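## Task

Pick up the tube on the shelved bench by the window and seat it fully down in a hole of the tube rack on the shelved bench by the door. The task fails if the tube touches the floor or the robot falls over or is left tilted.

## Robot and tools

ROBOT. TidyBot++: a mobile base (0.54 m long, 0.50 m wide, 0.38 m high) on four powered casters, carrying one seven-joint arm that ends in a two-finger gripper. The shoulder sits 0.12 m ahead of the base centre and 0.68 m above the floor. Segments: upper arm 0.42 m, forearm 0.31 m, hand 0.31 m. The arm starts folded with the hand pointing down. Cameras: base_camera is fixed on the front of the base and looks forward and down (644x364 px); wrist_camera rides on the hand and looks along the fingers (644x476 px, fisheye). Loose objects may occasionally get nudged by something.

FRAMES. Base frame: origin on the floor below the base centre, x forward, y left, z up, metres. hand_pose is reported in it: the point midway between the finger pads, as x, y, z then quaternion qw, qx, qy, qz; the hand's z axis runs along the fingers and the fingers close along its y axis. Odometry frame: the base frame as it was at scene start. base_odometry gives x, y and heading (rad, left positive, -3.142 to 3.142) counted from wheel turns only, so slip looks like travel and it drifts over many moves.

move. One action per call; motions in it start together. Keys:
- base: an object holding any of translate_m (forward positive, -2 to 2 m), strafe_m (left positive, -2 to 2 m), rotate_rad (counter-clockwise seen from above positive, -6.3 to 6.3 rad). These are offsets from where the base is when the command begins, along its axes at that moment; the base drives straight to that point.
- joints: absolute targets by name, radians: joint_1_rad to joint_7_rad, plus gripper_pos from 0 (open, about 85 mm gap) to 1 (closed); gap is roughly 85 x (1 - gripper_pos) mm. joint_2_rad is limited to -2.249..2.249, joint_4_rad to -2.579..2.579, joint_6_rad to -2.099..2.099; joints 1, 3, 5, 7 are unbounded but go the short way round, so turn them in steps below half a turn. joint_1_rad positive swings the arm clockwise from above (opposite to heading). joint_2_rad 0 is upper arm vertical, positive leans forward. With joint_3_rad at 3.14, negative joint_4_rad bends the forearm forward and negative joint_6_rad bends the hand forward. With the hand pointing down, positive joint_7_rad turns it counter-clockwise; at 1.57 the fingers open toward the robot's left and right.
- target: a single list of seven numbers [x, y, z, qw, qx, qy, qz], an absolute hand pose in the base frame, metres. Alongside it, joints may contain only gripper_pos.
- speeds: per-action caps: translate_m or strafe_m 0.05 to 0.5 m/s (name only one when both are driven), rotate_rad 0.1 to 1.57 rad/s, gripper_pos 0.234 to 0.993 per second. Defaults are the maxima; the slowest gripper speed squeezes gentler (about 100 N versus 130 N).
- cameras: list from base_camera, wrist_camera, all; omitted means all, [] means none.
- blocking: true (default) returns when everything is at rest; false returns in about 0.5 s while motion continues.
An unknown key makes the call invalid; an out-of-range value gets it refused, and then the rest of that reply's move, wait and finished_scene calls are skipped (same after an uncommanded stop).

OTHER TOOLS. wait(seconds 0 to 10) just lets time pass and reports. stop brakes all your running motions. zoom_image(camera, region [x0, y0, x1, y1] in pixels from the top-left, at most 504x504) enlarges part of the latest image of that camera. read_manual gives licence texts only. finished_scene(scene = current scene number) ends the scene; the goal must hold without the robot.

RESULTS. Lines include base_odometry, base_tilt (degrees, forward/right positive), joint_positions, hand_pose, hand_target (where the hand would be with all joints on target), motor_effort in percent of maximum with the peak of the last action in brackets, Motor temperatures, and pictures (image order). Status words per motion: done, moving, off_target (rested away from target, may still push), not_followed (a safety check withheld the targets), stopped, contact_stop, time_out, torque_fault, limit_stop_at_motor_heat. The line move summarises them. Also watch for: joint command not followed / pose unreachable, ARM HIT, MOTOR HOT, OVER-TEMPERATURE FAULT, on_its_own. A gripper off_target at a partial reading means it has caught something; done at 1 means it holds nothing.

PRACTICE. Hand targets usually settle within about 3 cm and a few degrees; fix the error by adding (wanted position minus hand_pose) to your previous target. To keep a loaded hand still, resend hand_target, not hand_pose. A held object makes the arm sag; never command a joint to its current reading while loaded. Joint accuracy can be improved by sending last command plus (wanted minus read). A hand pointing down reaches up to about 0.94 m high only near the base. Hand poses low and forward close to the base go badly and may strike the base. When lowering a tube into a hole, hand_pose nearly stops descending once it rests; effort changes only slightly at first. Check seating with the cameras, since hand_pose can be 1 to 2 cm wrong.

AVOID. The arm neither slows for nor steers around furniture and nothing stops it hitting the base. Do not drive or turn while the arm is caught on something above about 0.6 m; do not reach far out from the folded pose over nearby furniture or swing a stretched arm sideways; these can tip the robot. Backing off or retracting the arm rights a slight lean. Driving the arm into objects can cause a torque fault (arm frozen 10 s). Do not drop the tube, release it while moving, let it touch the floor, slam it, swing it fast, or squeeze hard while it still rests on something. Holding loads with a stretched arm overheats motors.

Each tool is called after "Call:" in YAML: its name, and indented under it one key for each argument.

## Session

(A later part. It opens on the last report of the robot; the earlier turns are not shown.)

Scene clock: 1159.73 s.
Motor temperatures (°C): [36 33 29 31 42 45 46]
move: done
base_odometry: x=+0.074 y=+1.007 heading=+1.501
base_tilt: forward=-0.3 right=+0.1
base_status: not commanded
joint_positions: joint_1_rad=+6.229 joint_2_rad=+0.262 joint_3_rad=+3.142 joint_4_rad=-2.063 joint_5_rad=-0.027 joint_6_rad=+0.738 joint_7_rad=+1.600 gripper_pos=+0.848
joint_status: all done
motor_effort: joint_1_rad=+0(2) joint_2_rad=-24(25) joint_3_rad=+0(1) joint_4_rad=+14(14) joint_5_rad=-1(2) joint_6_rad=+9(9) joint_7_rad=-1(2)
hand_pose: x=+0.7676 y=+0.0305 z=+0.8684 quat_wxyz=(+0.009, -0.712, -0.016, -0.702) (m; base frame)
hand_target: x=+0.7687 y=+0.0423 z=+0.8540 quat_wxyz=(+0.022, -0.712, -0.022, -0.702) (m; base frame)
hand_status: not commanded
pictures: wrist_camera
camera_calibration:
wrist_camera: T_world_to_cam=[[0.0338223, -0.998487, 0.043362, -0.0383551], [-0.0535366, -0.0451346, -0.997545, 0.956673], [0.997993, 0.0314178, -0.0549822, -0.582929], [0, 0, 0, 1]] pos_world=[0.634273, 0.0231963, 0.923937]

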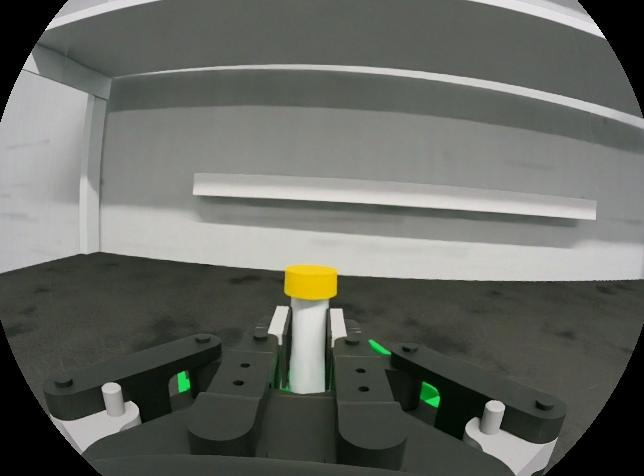

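Call:
move:
  joints: {"joint_1_rad": -0.063, "joint_2_rad": 0.302, "joint_3_rad": 3.1416, "joint_4_rad": -2.089, "joint_5_rad": 0, "joint_6_rad": 0.806, "joint_7_rad": 1.571}
  cameras: ["wrist_camera"]

Call:
move:
  joints: {"joint_1_rad": -0.063, "joint_2_rad": 0.311, "joint_3_rad": 3.1416, "joint_4_rad": -2.097, "joint_5_rad": 0, "joint_6_rad": 0.823, "joint_7_rad": 1.571}
  cameras: ["wrist_camera"]

Call:
zoom_image:
  camera: "wrist_camera"
  region: [150, 250, 490, 476]

Scene clock: 1173.03 s.
Motor temperatures (°C): [36 33 29 31 42 45 46]
move: done
base_odometry: x=+0.074 y=+1.007 heading=+1.501
base_tilt: forward=-0.3 right=+0.1
base_status: not commanded
joint_positions: joint_1_rad=+6.229 joint_2_rad=+0.270 joint_3_rad=+3.142 joint_4_rad=-2.070 joint_5_rad=-0.027 joint_6_rad=+0.755 joint_7_rad=+1.600 gripper_pos=+0.848
joint_status: all done
motor_effort: joint_1_rad=+0(1) joint_2_rad=-24(25) joint_3_rad=+0(1) joint_4_rad=+13(15) joint_5_rad=+0(2) joint_6_rad=+9(9) joint_7_rad=-1(2)
hand_pose: x=+0.7676 y=+0.0304 z=+0.8637 quat_wxyz=(+0.009, -0.712, -0.016, -0.702) (m; base frame)
hand_target: x=+0.7684 y=+0.0423 z=+0.8492 quat_wxyz=(+0.022, -0.712, -0.022, -0.702) (m; base frame)
hand_status: not commanded
pictures: wrist_camera
camera_calibration:
wrist_camera: T_world_to_cam=[[0.0334592, -0.998485, 0.0436786, -0.0382665], [-0.0533113, -0.0454239, -0.997544, 0.951828], [0.998017, 0.0310484, -0.0547504, -0.583355], [0, 0, 0, 1]] pos_world=[0.634222, 0.0231394, 0.919223]

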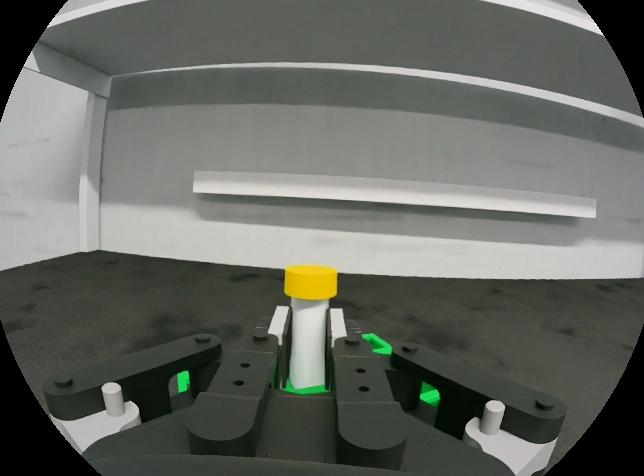

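Scene clock: 1173.57 s.
Motor temperatures (°C): [36 33 29 30 42 45 46]
move: done
base_odometry: x=+0.074 y=+1.007 heading=+1.501
base_tilt: forward=-0.3 right=+0.1
base_status: not commanded
joint_positions: joint_1_rad=+6.229 joint_2_rad=+0.277 joint_3_rad=+3.142 joint_4_rad=-2.078 joint_5_rad=-0.027 joint_6_rad=+0.773 joint_7_rad=+1.600 gripper_pos=+0.848
joint_status: all done
motor_effort: joint_1_rad=+0(1) joint_2_rad=-24(25) joint_3_rad=+0(1) joint_4_rad=+13(14) joint_5_rad=-1(1) joint_6_rad=+8(9) joint_7_rad=+0(1)
hand_pose: x=+0.7673 y=+0.0302 z=+0.8609 quat_wxyz=(+0.009, -0.711, -0.016, -0.703) (m; base frame)
hand_target: x=+0.7681 y=+0.0423 z=+0.8445 quat_wxyz=(+0.022, -0.712, -0.022, -0.702) (m; base frame)
hand_status: not commanded
pictures: wrist_camera
camera_calibration:
wrist_camera: T_world_to_cam=[[0.0329386, -0.998491, 0.0439405, -0.0380876], [-0.0493205, -0.0455347, -0.997744, 0.946201], [0.99824, 0.0306971, -0.050746, -0.586822], [0, 0, 0, 1]] pos_world=[0.633711, 0.0230685, 0.915961]

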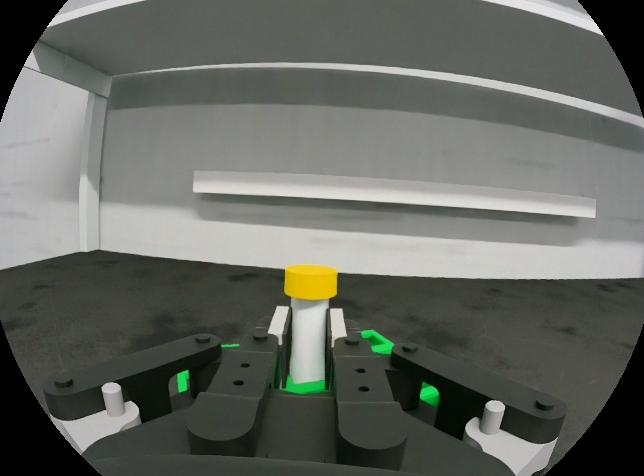

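Scaled by 1.482.

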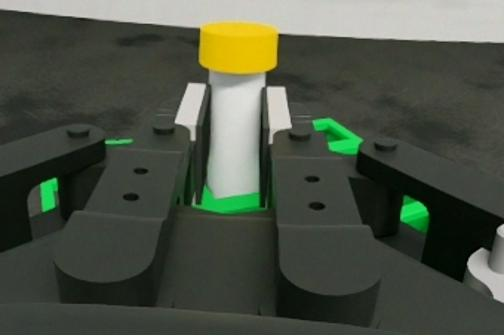

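Call:
move:
  joints: {"joint_1_rad": -0.063, "joint_2_rad": 0.319, "joint_3_rad": 3.1416, "joint_4_rad": -2.104, "joint_5_rad": 0, "joint_6_rad": 0.837, "joint_7_rad": 1.571}
  cameras: ["wrist_camera"]

Call:
zoom_image:
  camera: "wrist_camera"
  region: [150, 250, 490, 476]

Scene clock: 1182.60 s.
Motor temperatures (°C): [36 33 29 30 42 45 46]
move: done
base_odometry: x=+0.074 y=+1.007 heading=+1.501
base_tilt: forward=-0.3 right=+0.1
base_status: not commanded
joint_positions: joint_1_rad=+6.229 joint_2_rad=+0.282 joint_3_rad=+3.142 joint_4_rad=-2.082 joint_5_rad=-0.027 joint_6_rad=+0.789 joint_7_rad=+1.600 gripper_pos=+0.848
joint_status: all done
motor_effort: joint_1_rad=+0(2) joint_2_rad=-24(24) joint_3_rad=+0(1) joint_4_rad=+13(13) joint_5_rad=+0(1) joint_6_rad=+8(9) joint_7_rad=-1(1)
hand_pose: x=+0.7672 y=+0.0301 z=+0.8607 quat_wxyz=(+0.009, -0.708, -0.016, -0.706) (m; base frame)
hand_target: x=+0.7678 y=+0.0423 z=+0.8400 quat_wxyz=(+0.022, -0.712, -0.023, -0.701) (m; base frame)
hand_status: not commanded
pictures: wrist_camera
camera_calibration:
wrist_camera: T_world_to_cam=[[0.0323316, -0.998504, 0.0440905, -0.0378245], [-0.0419031, -0.0454289, -0.998088, 0.940591], [0.998598, 0.0304223, -0.0433092, -0.593343], [0, 0, 0, 1]] pos_world=[0.633148, 0.023013, 0.914764]

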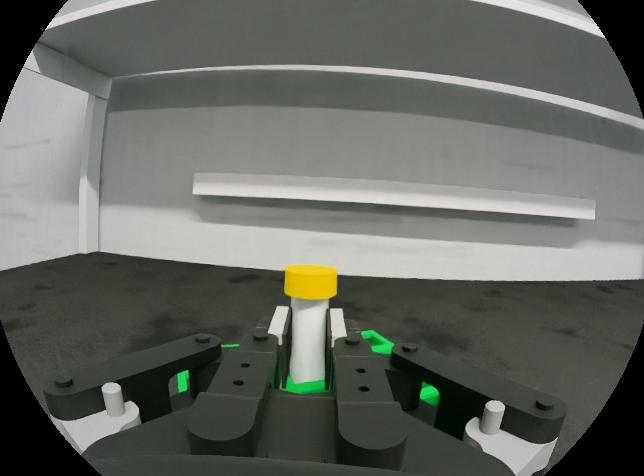

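Scaled by 1.482.

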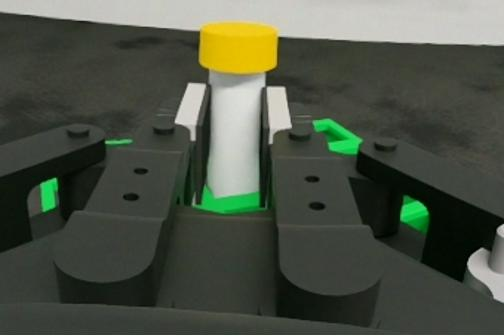

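Call:
move:
  joints: {"gripper_pos": 0.55}
  speeds: {"gripper_pos": 0.234}
  cameras: ["wrist_camera"]

Call:
move:
  base: {"translate_m": -0.2}
  speeds: {"translate_m": 0.15}
  cameras: ["wrist_camera"]

Call:
zoom_image:
  camera: "wrist_camera"
  region: [150, 200, 490, 476]

Scene clock: 1197.83 s.
Motor temperatures (°C): [36 33 29 30 42 45 46]
move: done
base_odometry: x=+0.074 y=+1.007 heading=+1.501
base_tilt: forward=-0.3 right=+0.1
base_status: not commanded
joint_positions: joint_1_rad=+6.229 joint_2_rad=+0.286 joint_3_rad=+3.142 joint_4_rad=-2.085 joint_5_rad=-0.027 joint_6_rad=+0.789 joint_7_rad=+1.600 gripper_pos=+0.551
joint_status: all done
motor_effort: joint_1_rad=+0(1) joint_2_rad=-24(25) joint_3_rad=+0(1) joint_4_rad=+13(13) joint_5_rad=-1(1) joint_6_rad=+8(10) joint_7_rad=+0(1)
hand_pose: x=+0.7673 y=+0.0302 z=+0.8566 quat_wxyz=(+0.009, -0.711, -0.016, -0.703) (m; base frame)
hand_target: x=+0.7678 y=+0.0423 z=+0.8400 quat_wxyz=(+0.022, -0.712, -0.023, -0.701) (m; base frame)
hand_status: not commanded
pictures: wrist_camera
camera_calibration:
wrist_camera: T_world_to_cam=[[0.0326346, -0.998488, 0.0442357, -0.0379945], [-0.0487558, -0.045797, -0.99776, 0.941435], [0.998277, 0.0304048, -0.0501767, -0.587577], [0, 0, 0, 1]] pos_world=[0.633705, 0.023043, 0.911524]

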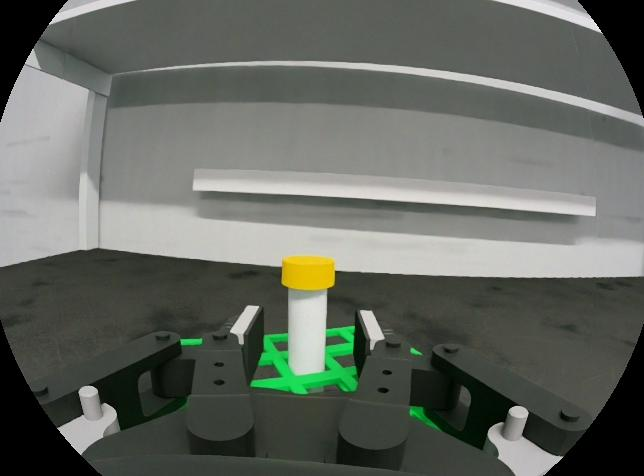

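Scene clock: 1199.80 s.
Motor temperatures (°C): [36 33 29 30 42 45 46]
move: done
base_odometry: x=+0.060 y=+0.808 heading=+1.502
base_tilt: forward=-0.3 right=+0.1
base_status: done
joint_positions: joint_1_rad=+6.229 joint_2_rad=+0.294 joint_3_rad=+3.142 joint_4_rad=-2.088 joint_5_rad=-0.027 joint_6_rad=+0.789 joint_7_rad=+1.600 gripper_pos=+0.551
joint_status: not commanded
motor_effort: joint_1_rad=+1(2) joint_2_rad=-25(26) joint_3_rad=+0(1) joint_4_rad=+13(14) joint_5_rad=+0(1) joint_6_rad=+8(9) joint_7_rad=-1(2)
hand_pose: x=+0.7678 y=+0.0302 z=+0.8499 quat_wxyz=(+0.008, -0.715, -0.016, -0.699) (m; base frame)
hand_target: x=+0.7678 y=+0.0423 z=+0.8400 quat_wxyz=(+0.022, -0.712, -0.023, -0.701) (m; base frame)
hand_status: not commanded
pictures: wrist_camera
camera_calibration:
wrist_camera: T_world_to_cam=[[0.0331184, -0.998462, 0.0444625, -0.038255], [-0.0596448, -0.0463821, -0.997142, 0.942654], [0.99767, 0.0303718, -0.0610891, -0.578609], [0, 0, 0, 1]] pos_world=[0.634753, 0.0230995, 0.906314]

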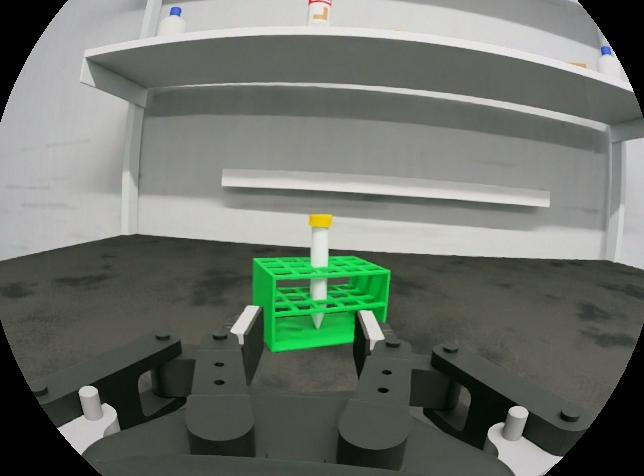

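Scaled by 1.482.

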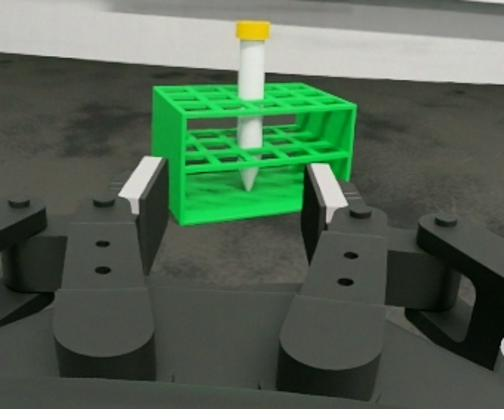

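Call:
finished_scene:
  scene: 1

The scene is finished: the task was done.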